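# Move green pen from blue plate to white plate

## Task

Take the green pen off the blue plate and leave it lying on the white plate, with neither hand in contact with the pen at the end.

## Robot and tools

Robot: two UR12e-type arms, left_arm and right_arm, each ending in a 16-motor four-digit hand (index, middle, ring, thumb). left_arm carries a left hand, right_arm a right hand; the left hand mirrors the right. Nominal base positions in the scene frame: left_arm (-0.003, +0.581, 0) m, right_arm (-0.005, -0.689, 0) m.

Scene frame: origin at table-top height, halfway between the arms' nominal bases; +z up, +x out across the table, +y toward left_arm. Arm names do not match image left/right. All positions, velocities and targets in results use this frame, in metres, quaternions as wxyz.

Hand point axes (right hand): +z runs along the straightened fingers toward their tips; +y points out of the palm's face (palm surface at y = -0.062 m); +x runs across the palm away from the thumb. On the left hand +x points toward the thumb instead. A rigid mast sticks out near the wrist on the palm side (x +0.05 to +0.10, z -0.16 to -0.11, up to y = +0.06) and can strike objects. Fingertips have 0.03 m rubber caps.

The 48-number row, used by both execute_actions and move, is one flat list covering both arms, every value in [-1, 1]: left_arm dx, dy, dz, rx, ry, rz; then the left hand's 16 motor goals; left current_limit; left speed; then the same 24 for right_arm. Motor order for each hand: index_mcp, index_abd, index_pip, index_dip, middle_mcp, middle_abd, middle_pip, middle_dip, ring_mcp, ring_abd, ring_pip, ring_dip, thumb_cmc, thumb_axl, thumb_mcp, thumb_ipl. The same order is used in hand_goal, hand_measured, hand_current_ma and hand_state.

Pose numbers are offsets, not poses: they measure from that arm's Hand target as it stood when the action (or move) began, along scene-frame axes, rotating about the Hand target position. Scale: 1.0 equals 0.6 m for dx/dy/dz and 180 degrees for the rotation vector rx, ry, rz. Sending all six as 0 re-requests the current Hand target. Repeating a nonzero offset in a later call moves further. Orientation commands get clipped to within 32 degrees of the measured orientation each step.

Hand numbers are absolute goal angles, linear between each hinge's two stops; a 0 is a real goal, so to leave a hand unchanged copy back its hand_goal, hand_current_limit and hand_speed. Moving a value toward -1 curls: _mcp bends at the knuckle (straight at +0.75), _pip (straight +0.58) and _dip (straight +0.70) bend the outer joints, _abd swings sideways (straight 0.00). thumb_cmc toward -1 brings the thumb from beside the palm to in front of it (straight +0.71); thumb_axl rolls it (straight +0.68); thumb_mcp (+0.23) and thumb_ipl (+0.17) bend it. current_limit maps -1..+1 to 0..550 mA (floor 11 mA); speed sets motor slew to (speed+1)/2 of 8.5 rad/s. Initial values: current_limit +0.4, speed -0.6. A finger grips only while its goal lies past the object's surface.

execute_actions(actions, cameras): actions is a list of actions; each action is up to 15 rows, one per 1/30 s step, and a short action repeats its final row to fill 15 steps (0.5 s). Every row in an action measures from the same start pose. Images come back when actions is empty or cameras requests them (names, ["all"] or []).

move(target, speed, blend, stop_force, zero, blocking, cameras): straight-line path of each hand point toward its offset target. target is one 48-number row or a list of up to 15 rows, all offsets from the same Hand targets. speed in m/s, 0.002 to 3.2, default 0.25 (rotation up to twice that in rad/s), one value or one per target. blend in m rounds corners of a list. stop_force in N, 4 to 120, ends an arm's path when its wrist sensor feels that push against the motion; unreliable for light or loose objects or while the hand rotates; leave it out when backing away from contact. zero (default true) re-zeroes before the move. blocking=false returns early but cannot combine with stop_force. Paths last 0.5 to 10 s and do not avoid obstacles; steer around each arm's own base.

wait(seconds 0 to 10), stop() to brake a running move, zoom_image(camera, region [x0, y0, x1, y1] pixels, at most 504 each way) on cam_high, cam_low, cam_left_wrist or cam_right_wrist, zero_wrist_force(arm), read_manual(section), finished_scene(scene 1 or 2) which is final.

Results: per arm end_effector_position, end_effector_quat_wxyz, velocities, Hand target (the pose next offsets start from; the hand often rests slightly short, so send the gap as an offset), joint positions and torques, Wrist force/torque in the end effector's axes plus the peak since last shown, hand_state words (moving, goal, blocked, overload), motor temperatures. A move adds a "move:" line: done, off_target, moving, held or fault, and limits=paced or limits=held.

Cameras: cam_high and cam_low 896x504, wrist cameras 672x504 fisheye.

Avoid: anything leaving the table, dropping or releasing a moving pen, fast impacts, pressing past firm contact (arms are stiff). Force around 150 N or joint torque limits (elbow 141, wrist joints 50.7 N m) halt the arm for 10 s. Do not let the arms or hands press on each other. A motor held at 495 mA or more for 5 s shuts off for 10 s; motors at 85 °C brake the arm for 30 to 60 s. Finish with the hand moved clear of the pen.

Each tool is called as name([rows], argument=value, ...), one row to a line, values as JSON.

## Session

execute_actions(actions=[])

Scene clock: 0.00 s.
left_arm: end_effector_position=(+0.5307, -0.3662, +0.2280) hand_goal=(+0.754, +0.000, +0.576, +0.696, +0.754, +0.000, +0.576, +0.696, +0.754, +0.000, +0.576, +0.696, +0.714, +0.678, +0.226, +0.168) hand_measured=(+0.754, +0.000, +0.576, +0.696, +0.754, +0.000, +0.576, +0.696, +0.754, +0.000, +0.576, +0.696, +0.714, +0.678, +0.226, +0.168) hand_current_ma=(+0, +0, +0, +0, +0, +0, +0, +0, +0, +0, +0, +0, +0, +0, +0, +0) hand_state=(goal, goal, goal, goal, goal, goal, goal, goal, goal, goal, goal, goal, goal, goal, goal, goal) hand_current_limit=0.40 hand_speed=-0.60 end_effector_quat_wxyz=(+0.194, +0.979, -0.032, +0.058) | right_arm: end_effector_position=(+0.3444, -0.6353, +0.3793) hand_goal=(+0.754, +0.000, +0.576, +0.696, +0.754, +0.000, +0.576, +0.696, +0.754, +0.000, +0.576, +0.696, +0.714, +0.678, +0.226, +0.168) hand_measured=(+0.754, +0.000, +0.576, +0.696, +0.754, +0.000, +0.576, +0.696, +0.754, +0.000, +0.576, +0.696, +0.714, +0.678, +0.226, +0.168) hand_current_ma=(+0, +0, +0, +0, +0, +0, +0, +0, +0, +0, +0, +0, +0, +0, +0, +0) hand_state=(goal, goal, goal, goal, goal, goal, goal, goal, goal, goal, goal, goal, goal, goal, goal, goal) hand_current_limit=0.40 hand_speed=-0.60 end_effector_quat_wxyz=(-0.111, +0.718, +0.685, +0.045)
Joint positions: left_arm=[-1.183 -0.738 0.96 0.943 1.617 3.574] | right_arm=[-0.547 -1.91 2.175 1.501 1.429 2.611]
Joint velocities: within noise
Joint torques (N m): no reading
Motor temperatures (°C): left_arm=[41 33 42 45 46 43] | right_arm=[41 42 32 47 48 41]
Wrist force (N): no reading
Wrist torque (N m): no reading
Wrist force, peak (N): no reading
Hand target: left_arm +0.5307, -0.3662, +0.2280; +0.194, +0.979, -0.032, +0.058 | right_arm +0.3444, -0.6353, +0.3793; -0.111, +0.718, +0.685, +0.045

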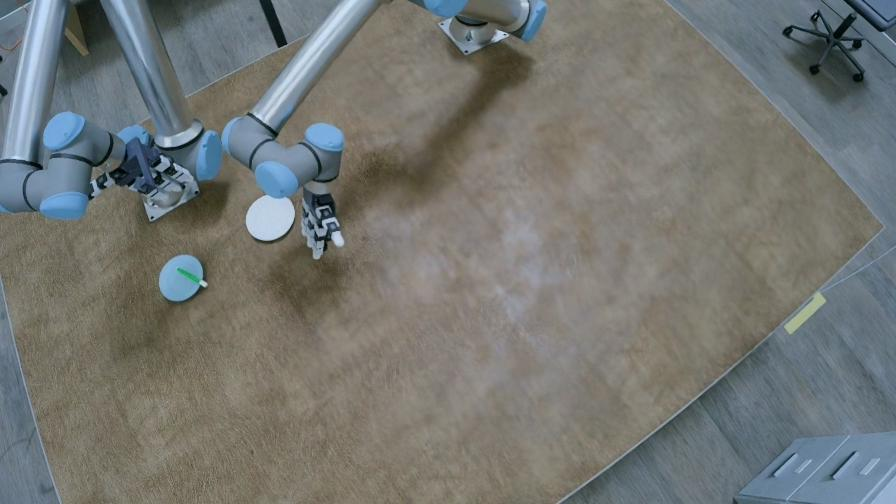

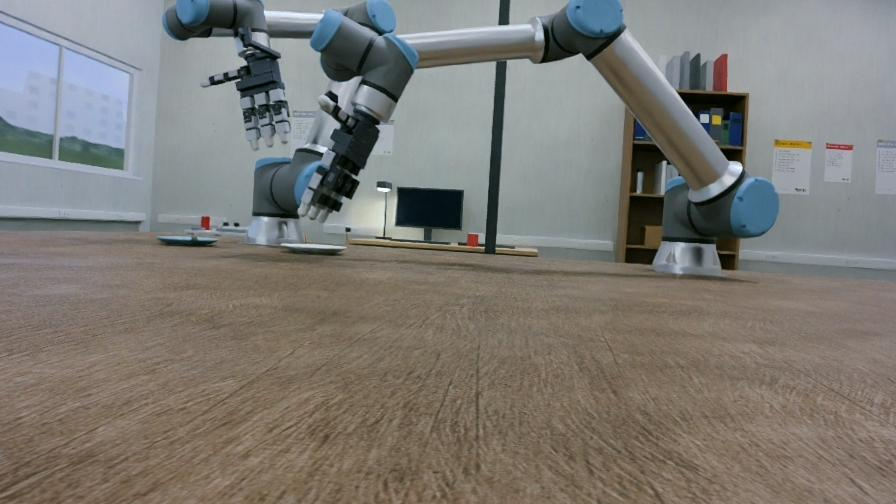

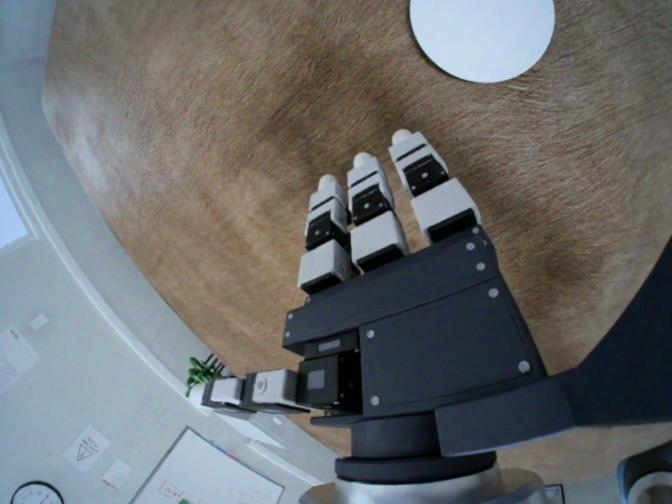

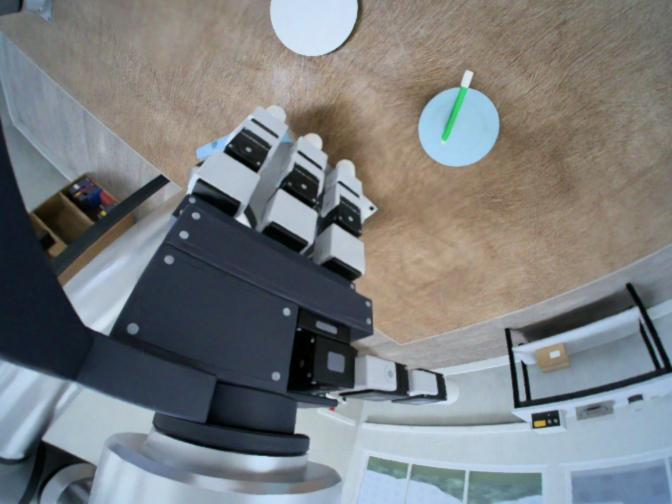

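move(target=[0,0.75,0.15,0,0,0,0.754,0,0.576,0.696,0.754,0,0.576,0.696,0.754,0,0.576,0.696,0.714,0.678,0.226,0.168,0.4,-0.6, 0.2027,-0.0962,-0.1322,-0.0619,-0.0464,0.1696,0.754,0.13,0.576,0.696,0.754,-0.13,0.576,0.696,0.97,-0.3,0.97,0.97,0.714,0.678,0.226,0.168,0.4,-0.6], speed=0.35, cameras=["all"])

Scene clock: 6.23 s.
left_arm: end_effector_position=(+0.5307, +0.0838, +0.3179) hand_goal=(+0.754, +0.000, +0.576, +0.696, +0.754, +0.000, +0.576, +0.696, +0.754, +0.000, +0.576, +0.696, +0.714, +0.678, +0.226, +0.168) hand_measured=(+0.756, +0.000, +0.576, +0.696, +0.756, +0.000, +0.576, +0.696, +0.756, +0.000, +0.576, +0.696, +0.716, +0.678, +0.224, +0.168) hand_current_ma=(+7, +0, +2, +0, +7, +0, +2, +0, +7, +0, +2, +0, +10, -3, -11, -1) hand_state=(goal, goal, goal, goal, goal, goal, goal, goal, goal, goal, goal, goal, goal, goal, goal, goal) hand_current_limit=0.40 hand_speed=-0.60 end_effector_quat_wxyz=(+0.194, +0.979, -0.032, +0.058) | right_arm: end_effector_position=(+0.4661, -0.6931, +0.3000) hand_goal=(+0.754, +0.130, +0.576, +0.696, +0.754, -0.130, +0.576, +0.696, +0.970, -0.300, +0.970, +0.970, +0.714, +0.678, +0.226, +0.168) hand_measured=(+0.754, +0.128, +0.576, +0.696, +0.754, -0.126, +0.576, +0.696, +0.960, -0.294, +0.964, +0.966, +0.714, +0.678, +0.224, +0.168) hand_current_ma=(-1, -4, +1, +0, -1, +6, +1, +0, -26, +10, -11, -6, +0, -1, -5, +0) hand_state=(goal, goal, goal, goal, goal, goal, goal, goal, goal, goal, goal, goal, goal, goal, goal, goal) hand_current_limit=0.40 hand_speed=-0.60 end_effector_quat_wxyz=(+0.000, +0.515, +0.857, +0.000)
Joint positions: left_arm=[-0.869 -1.326 1.725 0.798 1.738 3.866] | right_arm=[-0.514 -1.656 2.099 1.128 1.57 2.123]
Joint torques (N m): left_arm=[2.57 -71.14 -45.32 -0.41 -3.66 -2.02] | right_arm=[-7.57 -40.21 -26.7 3.23 -3.24 -0.14]
Wrist force (N): left_arm=[0.4 0.3 0.0] | right_arm=[-0.7 0.4 -0.4]
Wrist torque (N m): left_arm=[0.00 -0.19 0.29] | right_arm=[0.01 -0.01 -0.05]
Wrist force, peak (N): left_arm=[-0.6 3.2 1.9] | right_arm=[-1.4 0.9 -0.2]
Hand target: left_arm +0.5307, +0.0838, +0.3180; +0.194, +0.979, -0.032, +0.058 | right_arm +0.4661, -0.6931, +0.3000; +0.000, +0.515, +0.857, +0.000
Off the commanded pose: left_arm 0.000 m, 0 deg | right_arm 0.000 m, 0 deg.
move: done

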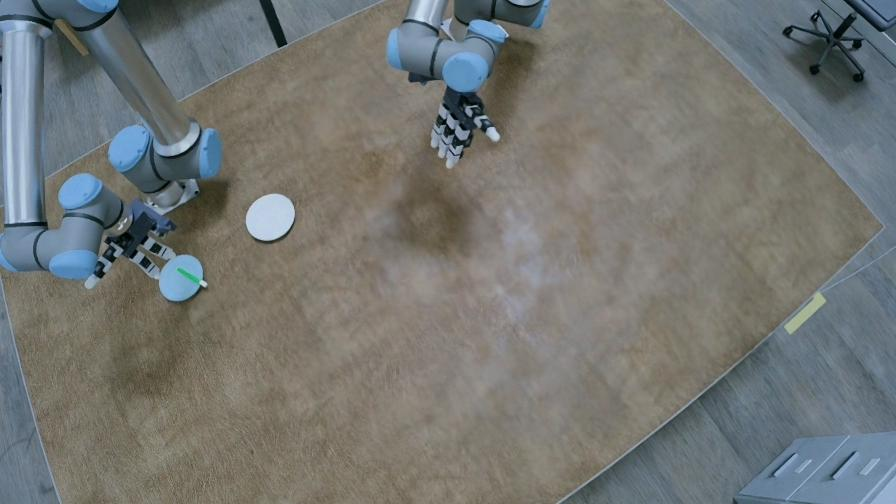

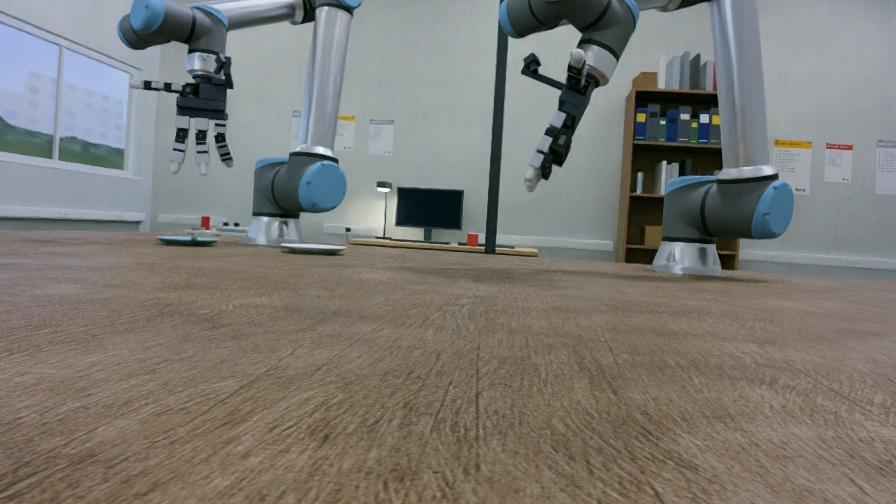

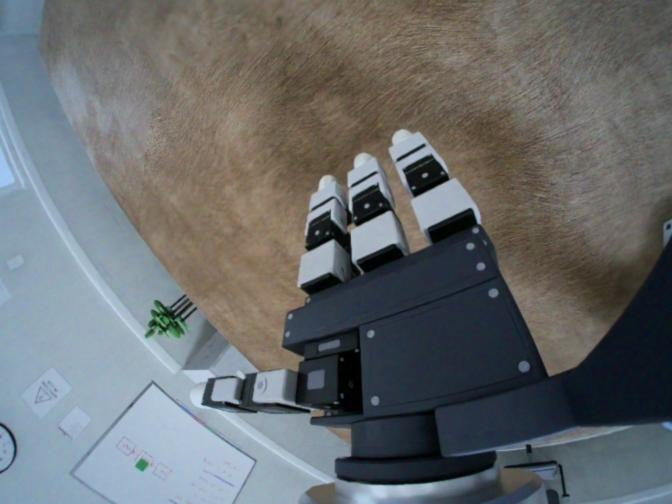

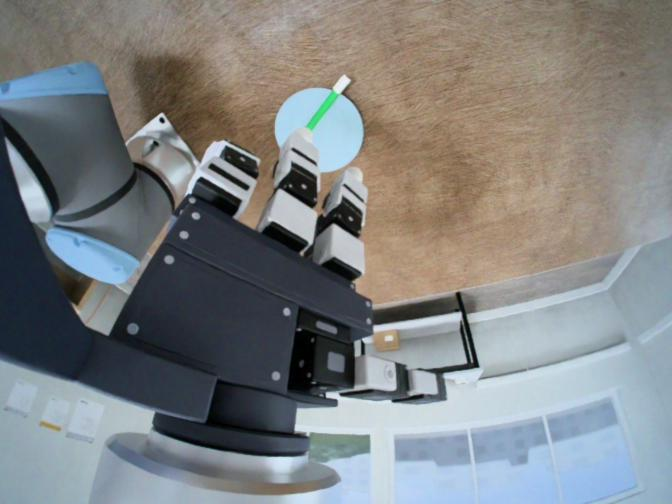

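zoom_image(camera="cam_right_wrist", region=[220, 40, 420, 240])

zoom_image(camera="cam_high", region=[60, 170, 320, 320])

zoom_image(camera="cam_low", region=[120, 80, 370, 270])

Scaled by 2.520 from the camera's 672x504 image, which has a finer 960x720 frame.

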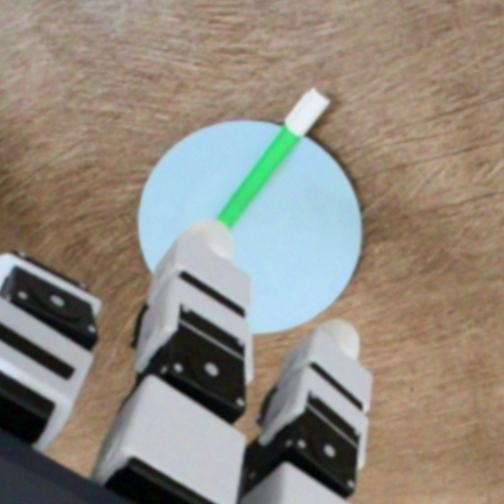

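Scaled by 1.938 from the camera's 896x504 image, which has a finer 1280x720 frame.

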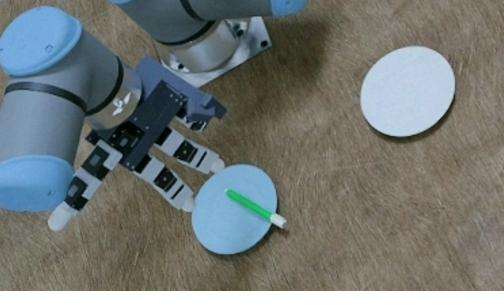

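Scaled by 2.016 from the camera's 896x504 image, which has a finer 1280x720 frame.

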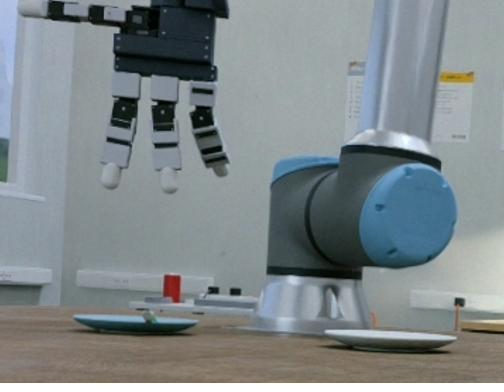

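move(target=[0,0,0,0,0,0,0.754,0,0.576,0.696,0.754,0,0.576,0.696,0.754,0,0.576,0.696,0.714,0.678,0.226,0.168,0.4,-0.6, -0.04,0,-0.19,0,0,0,0.754,0.13,0.576,0.696,0.754,-0.13,0.576,0.696,0.97,-0.3,0.97,0.97,0.714,0.678,0.226,0.168,0.4,-0.6], speed=0.2, cameras=["cam_high","cam_low","cam_right_wrist"])

zoom_image(camera="cam_right_wrist", region=[220, 20, 420, 220])

zoom_image(camera="cam_high", region=[110, 220, 240, 320])

zoom_image(camera="cam_low", region=[120, 150, 280, 260])

Scene clock: 8.63 s.
left_arm: end_effector_position=(+0.5307, +0.0838, +0.3180) hand_goal=(+0.754, +0.000, +0.576, +0.696, +0.754, +0.000, +0.576, +0.696, +0.754, +0.000, +0.576, +0.696, +0.714, +0.678, +0.226, +0.168) hand_measured=(+0.756, +0.000, +0.576, +0.696, +0.756, +0.000, +0.576, +0.696, +0.756, +0.000, +0.576, +0.696, +0.716, +0.678, +0.224, +0.168) hand_current_ma=(+7, +0, +2, +0, +7, +0, +2, +0, +7, +0, +2, +0, +10, -3, -11, -1) hand_state=(goal, goal, goal, goal, goal, goal, goal, goal, goal, goal, goal, goal, goal, goal, goal, goal) hand_current_limit=0.40 hand_speed=-0.60 end_effector_quat_wxyz=(+0.194, +0.979, -0.032, +0.058) | right_arm: end_effector_position=(+0.4421, -0.6931, +0.1860) hand_goal=(+0.754, +0.130, +0.576, +0.696, +0.754, -0.130, +0.576, +0.696, +0.970, -0.300, +0.970, +0.970, +0.714, +0.678, +0.226, +0.168) hand_measured=(+0.754, +0.128, +0.576, +0.696, +0.754, -0.126, +0.576, +0.696, +0.960, -0.294, +0.964, +0.966, +0.714, +0.678, +0.224, +0.168) hand_current_ma=(-1, -4, +1, +0, -1, +6, +1, +0, -25, +9, -10, -6, +0, -1, -6, +0) hand_state=(goal, goal, goal, goal, goal, goal, goal, goal, goal, goal, goal, goal, goal, goal, goal, goal) hand_current_limit=0.40 hand_speed=-0.60 end_effector_quat_wxyz=(+0.000, +0.515, +0.857, +0.000)
Joint positions: left_arm=[-0.869 -1.326 1.725 0.798 1.738 3.866] | right_arm=[-0.552 -1.581 2.264 0.887 1.57 2.085]
Joint torques (N m): left_arm=[12.05 -70.83 -46.13 -0.84 -3.79 2.27] | right_arm=[9.18 -38.61 -22.25 2.76 -2.66 2.75]
Wrist force (N): left_arm=[0.3 0.0 0.0] | right_arm=[-0.6 0.5 -0.5]
Wrist torque (N m): left_arm=[-0.04 -0.18 0.28] | right_arm=[0.02 -0.03 0.17]
Wrist force, peak (N): left_arm=[0.0 -0.1 0.7] | right_arm=[-0.7 0.0 -2.8]
Hand target: left_arm +0.5307, +0.0838, +0.3180; +0.194, +0.979, -0.032, +0.058 | right_arm +0.4421, -0.6931, +0.1860; +0.000, +0.515, +0.857, +0.000
Off the commanded pose: left_arm 0.000 m, 0 deg | right_arm 0.000 m, 0 deg.
move: done
Images, in order (width x height): cam_high 896x504, cam_low 896x504, cam_right_wrist 672x504.

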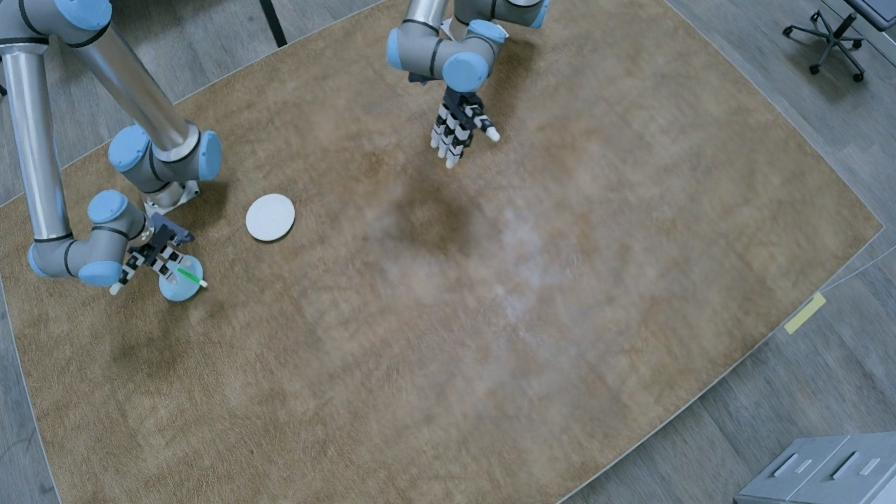

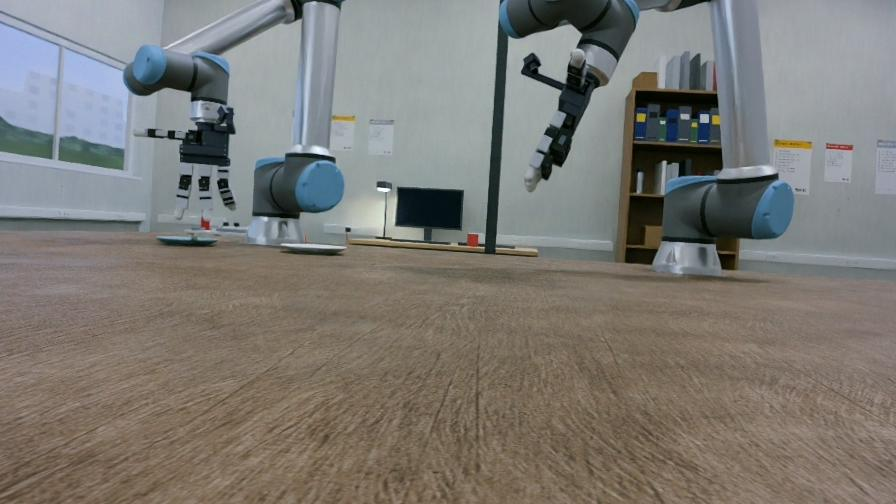

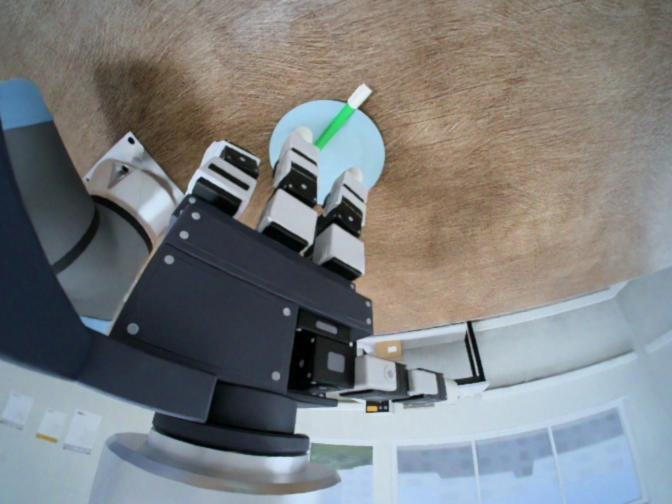

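Scaled by 2.520 from the camera's 672x504 image, which has a finer 960x720 frame.

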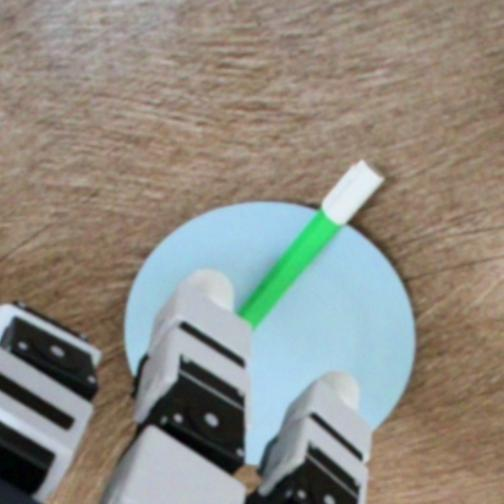

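Scaled by 3.877 from the camera's 896x504 image, which has a finer 1280x720 frame.

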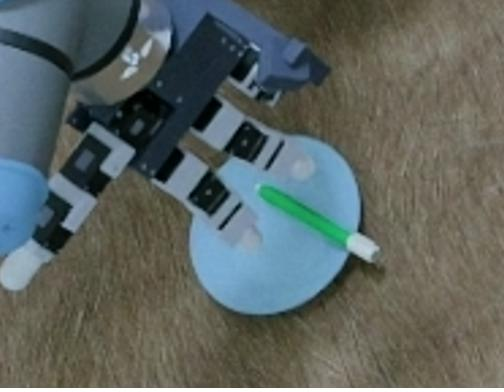

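Scaled by 3.150 from the camera's 896x504 image, which has a finer 1280x720 frame.

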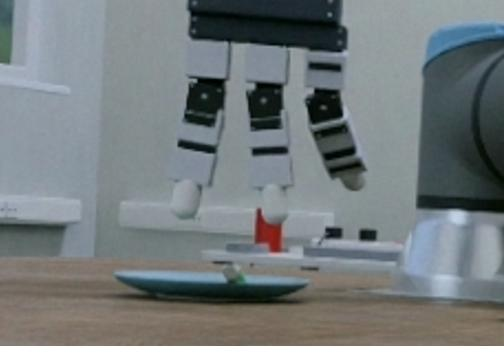

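move(target=[0,0,0,0,0,0,0.754,0,0.576,0.696,0.754,0,0.576,0.696,0.754,0,0.576,0.696,0.714,0.678,0.226,0.168,0.4,-0.6, -0.004,0.0073,-0.06,0,0,0.0056,0.754,0.13,0.576,0.696,0.754,-0.13,0.576,0.696,0.97,-0.3,0.97,0.97,0.714,0.678,0.226,0.168,0.4,-0.6], speed=0.12, cameras=["cam_high","cam_low","cam_right_wrist"])

zoom_image(camera="cam_right_wrist", region=[220, 60, 420, 260])

zoom_image(camera="cam_high", region=[130, 230, 230, 310])

zoom_image(camera="cam_low", region=[140, 180, 240, 260])

Scene clock: 9.93 s.
left_arm: end_effector_position=(+0.5307, +0.0838, +0.3180) hand_goal=(+0.754, +0.000, +0.576, +0.696, +0.754, +0.000, +0.576, +0.696, +0.754, +0.000, +0.576, +0.696, +0.714, +0.678, +0.226, +0.168) hand_measured=(+0.756, +0.000, +0.576, +0.696, +0.756, +0.000, +0.576, +0.696, +0.756, +0.000, +0.576, +0.696, +0.716, +0.678, +0.224, +0.168) hand_current_ma=(+7, +0, +2, +0, +7, +0, +2, +0, +7, +0, +2, +0, +10, -3, -11, -1) hand_state=(goal, goal, goal, goal, goal, goal, goal, goal, goal, goal, goal, goal, goal, goal, goal, goal) hand_current_limit=0.40 hand_speed=-0.60 end_effector_quat_wxyz=(+0.194, +0.979, -0.032, +0.058) | right_arm: end_effector_position=(+0.4396, -0.6886, +0.1499) hand_goal=(+0.754, +0.130, +0.576, +0.696, +0.754, -0.130, +0.576, +0.696, +0.970, -0.300, +0.970, +0.970, +0.714, +0.678, +0.226, +0.168) hand_measured=(+0.754, +0.128, +0.576, +0.696, +0.754, -0.126, +0.576, +0.696, +0.960, -0.294, +0.964, +0.966, +0.714, +0.678, +0.224, +0.168) hand_current_ma=(-1, -4, +1, +0, -1, +5, +1, +0, -25, +9, -10, -6, +0, -1, -6, +0) hand_state=(goal, goal, goal, goal, goal, goal, goal, goal, goal, goal, goal, goal, goal, goal, goal, goal) hand_current_limit=0.40 hand_speed=-0.60 end_effector_quat_wxyz=(+0.000, +0.508, +0.862, +0.000)
Joint positions: left_arm=[-0.869 -1.326 1.725 0.798 1.738 3.866] | right_arm=[-0.548 -1.533 2.3 0.804 1.57 2.071]
Joint torques (N m): left_arm=[12.9 -71 -46.45 -0.61 -3.71 2.26] | right_arm=[-2.05 -46.43 -31.03 6.1 -2 2.01]
Wrist force (N): left_arm=[0.5 0.0 0.5] | right_arm=[-0.6 0.1 -0.9]
Wrist torque (N m): left_arm=[-0.07 -0.19 0.30] | right_arm=[0.01 -0.03 0.22]
Wrist force, peak (N): left_arm=[0.4 0.1 0.6] | right_arm=[-1.1 0.4 -1.1]
Hand target: left_arm +0.5307, +0.0838, +0.3180; +0.194, +0.979, -0.032, +0.058 | right_arm +0.4397, -0.6887, +0.1500; +0.000, +0.508, +0.862, +0.000
Off the commanded pose: left_arm 0.000 m, 0 deg | right_arm 0.000 m, 0 deg.
move: done
Images, in order (width x height): cam_high 896x504, cam_low 896x504, cam_right_wrist 672x504.

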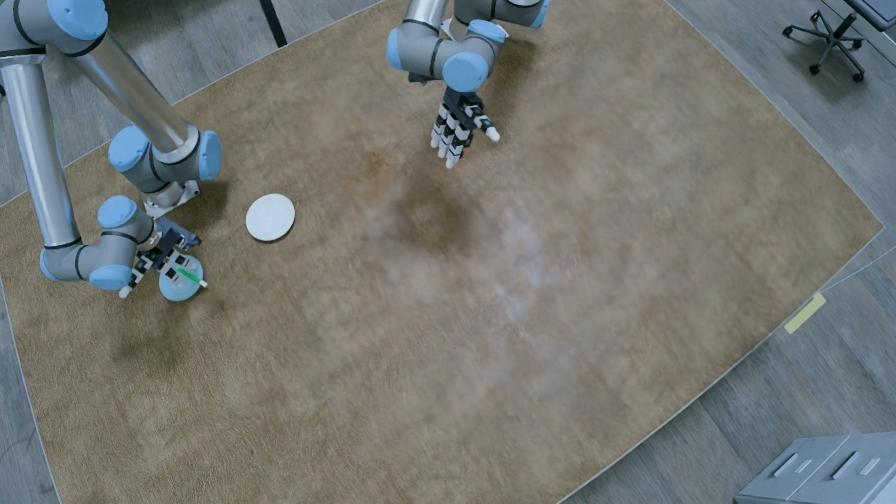

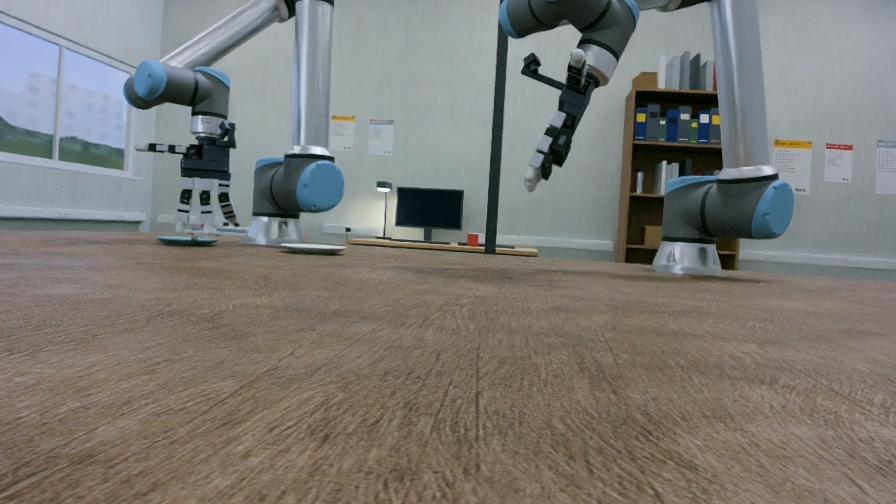

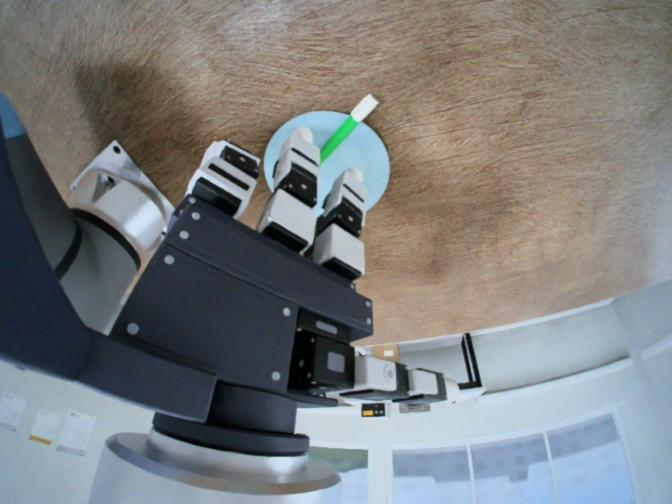

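Scaled by 2.520 from the camera's 672x504 image, which has a finer 960x720 frame.

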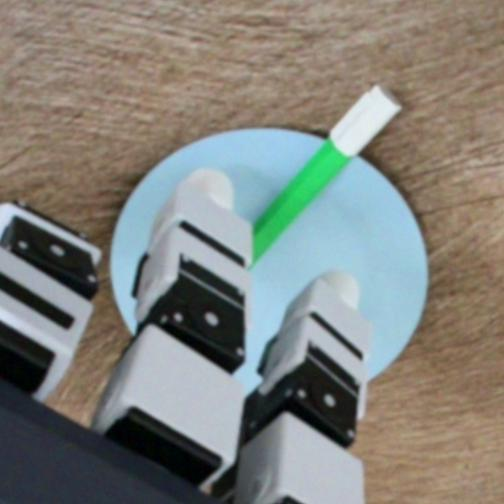

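Scaled by 5.040 from the camera's 896x504 image, which has a finer 1280x720 frame.

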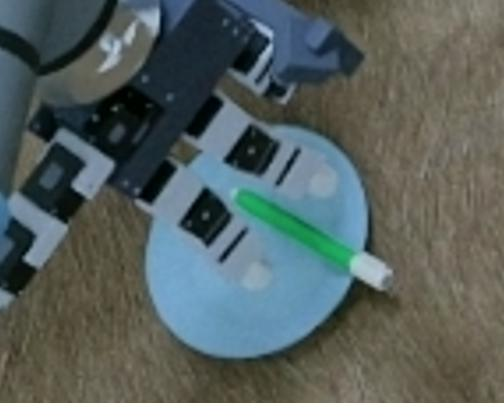

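Scaled by 5.040 from the camera's 896x504 image, which has a finer 1280x720 frame.

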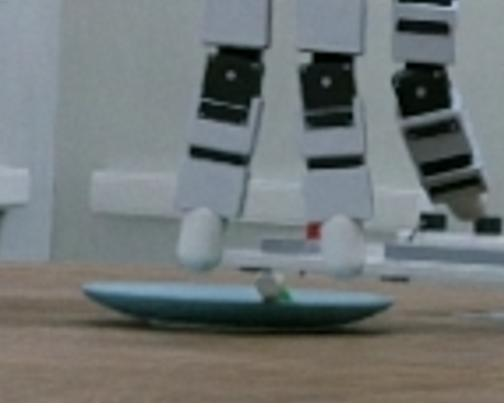

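move(target=[0,0,0,0,0,0,0.754,0,0.576,0.696,0.754,0,0.576,0.696,0.754,0,0.576,0.696,0.714,0.678,0.226,0.168,0.4,-0.6, -0.002,0.0045,-0.052,0,0,0,0.754,0.07,0.576,0.696,0.754,-0.07,0.576,0.696,0.97,-0.3,0.97,0.97,0.714,0.678,0.226,0.168,0.4,-0.6], speed=0.02, stop_force=5, cameras=["cam_high","cam_low","cam_right_wrist"])

zoom_image(camera="cam_right_wrist", region=[240, 80, 440, 280])

zoom_image(camera="cam_high", region=[130, 230, 230, 310])

zoom_image(camera="cam_low", region=[140, 180, 240, 260])

Scene clock: 13.33 s.
left_arm: end_effector_position=(+0.5307, +0.0838, +0.3180) hand_goal=(+0.754, +0.000, +0.576, +0.696, +0.754, +0.000, +0.576, +0.696, +0.754, +0.000, +0.576, +0.696, +0.714, +0.678, +0.226, +0.168) hand_measured=(+0.756, +0.000, +0.576, +0.696, +0.756, +0.000, +0.576, +0.696, +0.756, +0.000, +0.576, +0.696, +0.716, +0.678, +0.224, +0.168) hand_current_ma=(+7, +0, +2, +0, +7, +0, +2, +0, +7, +0, +2, +0, +10, -3, -11, -1) hand_state=(goal, goal, goal, goal, goal, goal, goal, goal, goal, goal, goal, goal, goal, goal, goal, goal) hand_current_limit=0.40 hand_speed=-0.60 end_effector_quat_wxyz=(+0.194, +0.979, -0.032, +0.058) | right_arm: end_effector_position=(+0.4389, -0.6870, +0.1310) hand_goal=(+0.754, +0.070, +0.576, +0.696, +0.754, -0.070, +0.576, +0.696, +0.970, -0.300, +0.970, +0.970, +0.714, +0.678, +0.226, +0.168) hand_measured=(+0.752, +0.074, +0.576, +0.696, +0.752, -0.074, +0.576, +0.696, +0.960, -0.294, +0.964, +0.966, +0.714, +0.678, +0.224, +0.168) hand_current_ma=(-1, +4, +1, +0, -3, -6, +0, +0, -25, +9, -10, -6, +0, -1, -6, +0) hand_state=(goal, goal, goal, goal, goal, goal, goal, goal, goal, goal, goal, goal, goal, goal, goal, goal) hand_current_limit=0.40 hand_speed=-0.60 end_effector_quat_wxyz=(+0.000, +0.508, +0.862, +0.000)
Joint positions: left_arm=[-0.869 -1.326 1.725 0.798 1.738 3.866] | right_arm=[-0.544 -1.505 2.317 0.759 1.57 2.075]
Joint torques (N m): left_arm=[12.45 -71.51 -46.04 -0.55 -3.75 2.42] | right_arm=[-7.99 -47.15 -29.89 2.02 -3.24 -2.39]
Wrist force (N): left_arm=[0.6 0.1 -0.2] | right_arm=[-1.0 -0.1 -5.1]
Wrist torque (N m): left_arm=[-0.01 -0.21 0.31] | right_arm=[0.29 0.08 -0.08]
Wrist force, peak (N): left_arm=[0.7 0.3 0.1] | right_arm=[-1.1 -0.2 -18.6]
Hand target: left_arm +0.5307, +0.0838, +0.3180; +0.194, +0.979, -0.032, +0.058 | right_arm +0.4389, -0.6870, +0.1310; +0.000, +0.508, +0.862, +0.000 (not the last commanded pose)
Off the commanded pose: left_arm 0.000 m, 0 deg | right_arm 0.012 m, 0 deg.
move: contact (right_arm)
Images, in order (width x height): cam_high 896x504, cam_low 896x504, cam_right_wrist 672x504.

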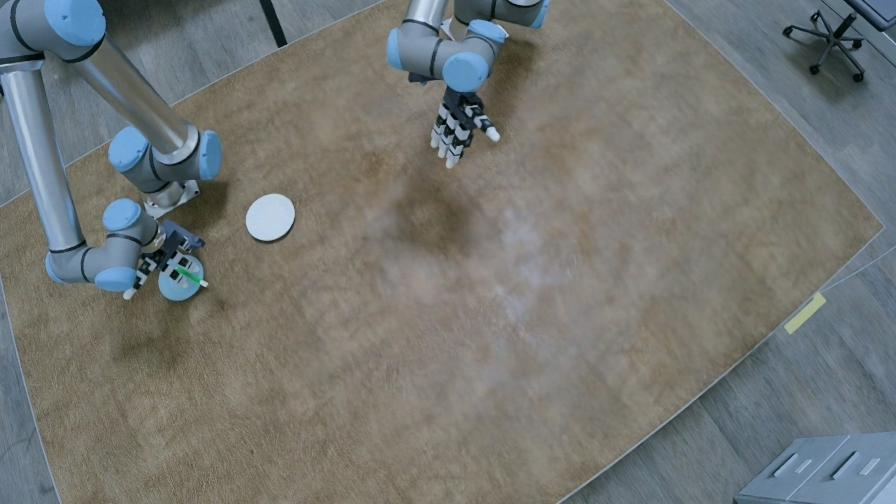

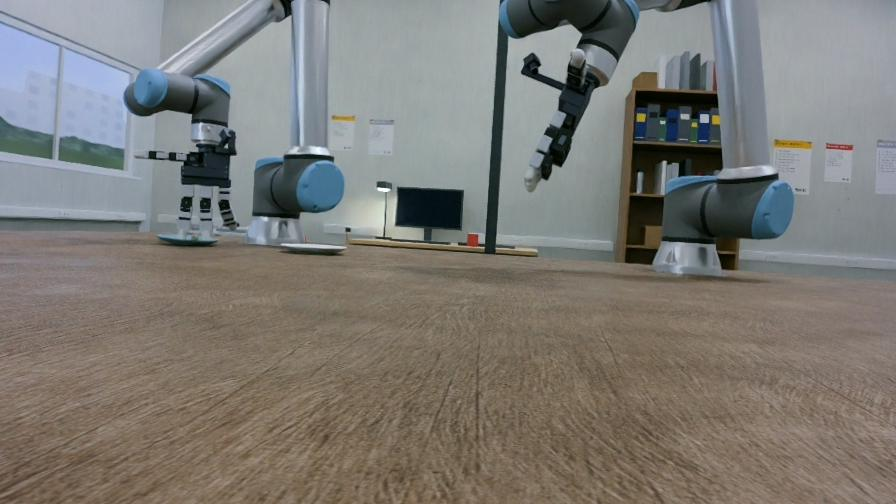

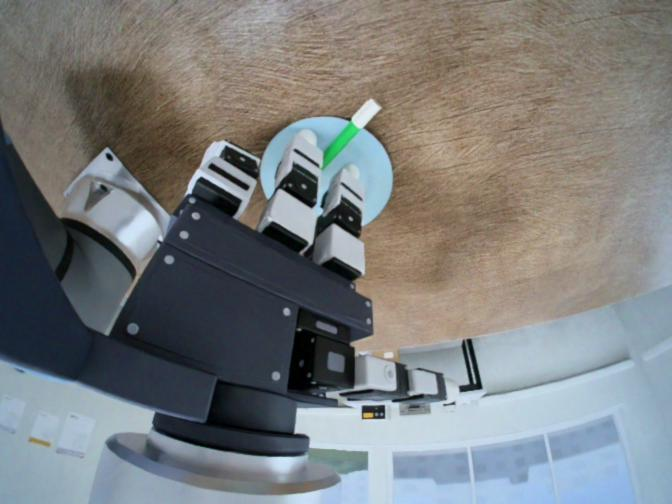

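Scaled by 2.520 from the camera's 672x504 image, which has a finer 960x720 frame.

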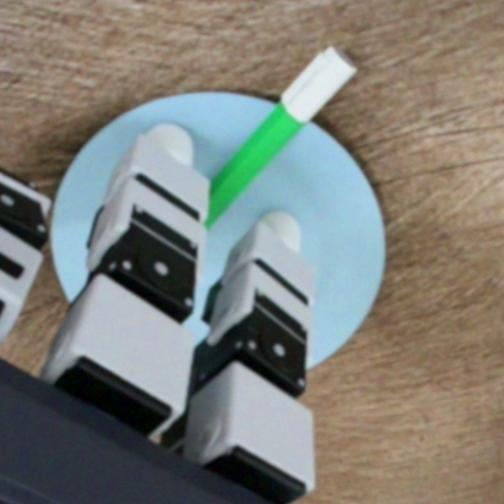

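Scaled by 5.040 from the camera's 896x504 image, which has a finer 1280x720 frame.

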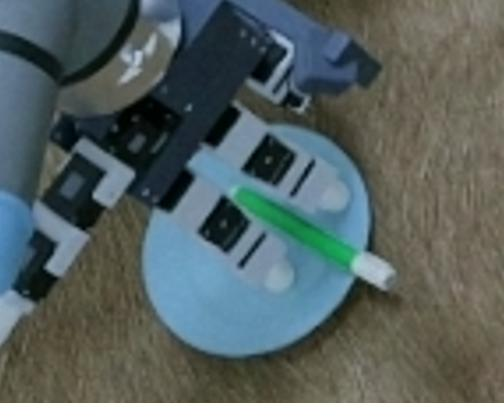

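Scaled by 5.040 from the camera's 896x504 image, which has a finer 1280x720 frame.

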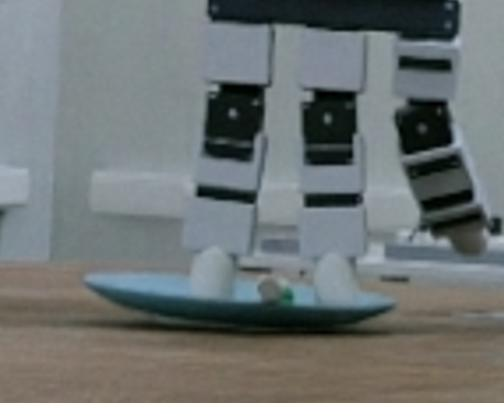

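move(target=[0,0,0,0,0,0,0.754,0,0.576,0.696,0.754,0,0.576,0.696,0.754,0,0.576,0.696,0.714,0.678,0.226,0.168,0.4,-0.6, 0,0,0.0015,0,0,0,0.754,-0.2,0.576,0.696,0.754,0.2,0.576,0.696,0.97,-0.3,0.97,0.97,0.714,0.678,0.226,0.168,0.4,-0.85], speed=0.02, cameras=["cam_high","cam_low","cam_right_wrist"])

zoom_image(camera="cam_right_wrist", region=[240, 80, 440, 280])

zoom_image(camera="cam_low", region=[140, 180, 240, 260])

Scene clock: 14.40 s.
left_arm: end_effector_position=(+0.5307, +0.0838, +0.3180) hand_goal=(+0.754, +0.000, +0.576, +0.696, +0.754, +0.000, +0.576, +0.696, +0.754, +0.000, +0.576, +0.696, +0.714, +0.678, +0.226, +0.168) hand_measured=(+0.756, +0.000, +0.576, +0.696, +0.756, +0.000, +0.576, +0.696, +0.756, +0.000, +0.576, +0.696, +0.716, +0.678, +0.224, +0.168) hand_current_ma=(+7, +0, +2, +0, +7, +0, +2, +0, +7, +0, +2, +0, +10, -3, -11, -1) hand_state=(goal, goal, goal, goal, goal, goal, goal, goal, goal, goal, goal, goal, goal, goal, goal, goal) hand_current_limit=0.40 hand_speed=-0.60 end_effector_quat_wxyz=(+0.194, +0.979, -0.032, +0.058) | right_arm: end_effector_position=(+0.4389, -0.6870, +0.1319) hand_goal=(+0.754, -0.200, +0.576, +0.696, +0.754, +0.200, +0.576, +0.696, +0.970, -0.300, +0.970, +0.970, +0.714, +0.678, +0.226, +0.168) hand_measured=(+0.750, -0.094, +0.576, +0.696, +0.746, +0.062, +0.572, +0.694, +0.960, -0.294, +0.964, +0.966, +0.714, +0.678, +0.224, +0.168) hand_current_ma=(-7, +345, -1, +0, -19, -385, -9, -4, -25, +9, -10, -6, +0, -1, -6, +0) hand_state=(goal, blocked, goal, goal, goal, blocked, goal, goal, goal, goal, goal, goal, goal, goal, goal, goal) hand_current_limit=0.40 hand_speed=-0.85 end_effector_quat_wxyz=(+0.000, +0.508, +0.862, +0.000)
Joint positions: left_arm=[-0.869 -1.326 1.725 0.798 1.738 3.866] | right_arm=[-0.544 -1.507 2.316 0.761 1.57 2.075]
Joint torques (N m): left_arm=[13.2 -72.21 -45.55 -0.43 -3.74 2.24] | right_arm=[-8.4 -44.12 -30.28 5.45 -2.54 -2.35]
Wrist force (N): left_arm=[0.3 -0.1 0.1] | right_arm=[-0.4 0.7 -2.3]
Wrist torque (N m): left_arm=[-0.06 -0.17 0.29] | right_arm=[0.05 0.04 -0.02]
Wrist force, peak (N): left_arm=[0.6 0.2 0.0] | right_arm=[-0.3 0.2 -5.7]
Hand target: left_arm +0.5307, +0.0838, +0.3180; +0.194, +0.979, -0.032, +0.058 | right_arm +0.4389, -0.6870, +0.1319; +0.000, +0.508, +0.862, +0.000
Off the commanded pose: left_arm 0.000 m, 0 deg | right_arm 0.000 m, 0 deg.
move: done
Images, in order (width x height): cam_high 896x504, cam_low 896x504, cam_right_wrist 672x504.

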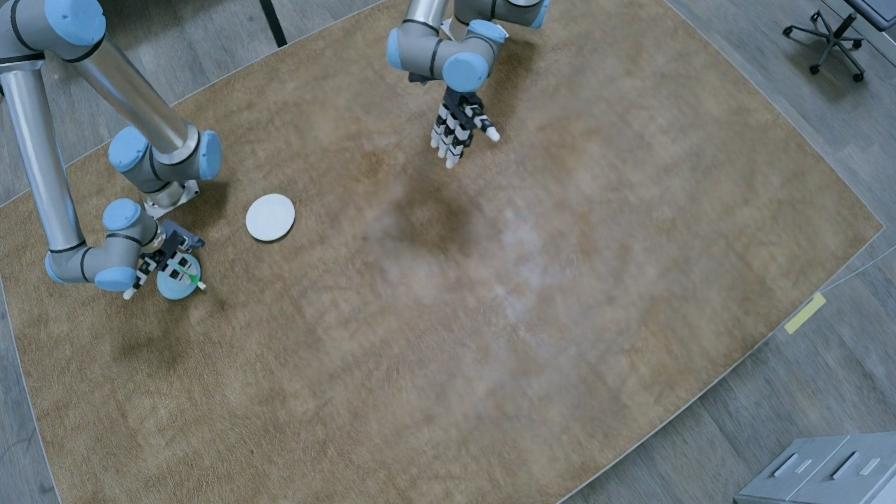

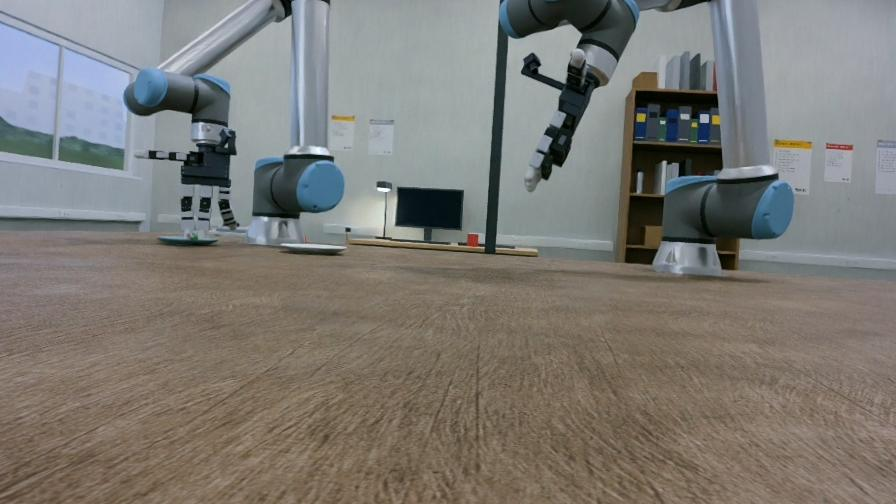

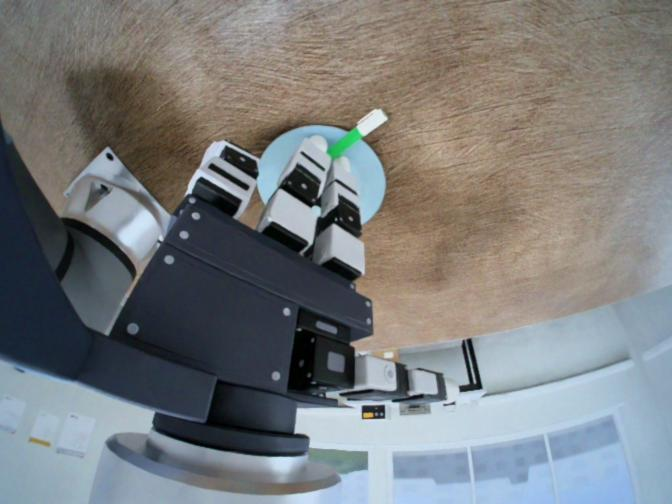

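Scaled by 2.520 from the camera's 672x504 image, which has a finer 960x720 frame.

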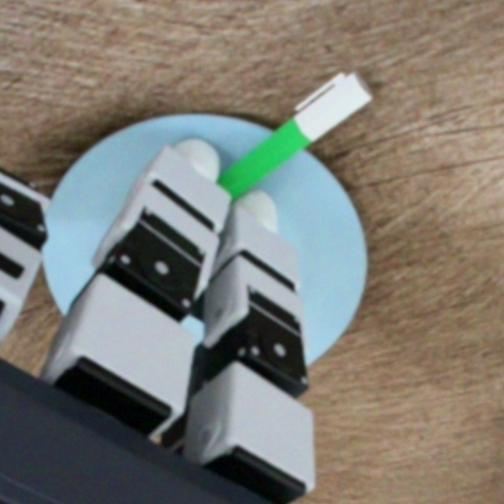

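Scaled by 5.040 from the camera's 896x504 image, which has a finer 1280x720 frame.

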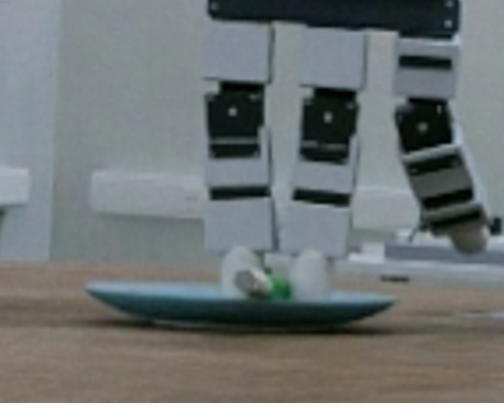

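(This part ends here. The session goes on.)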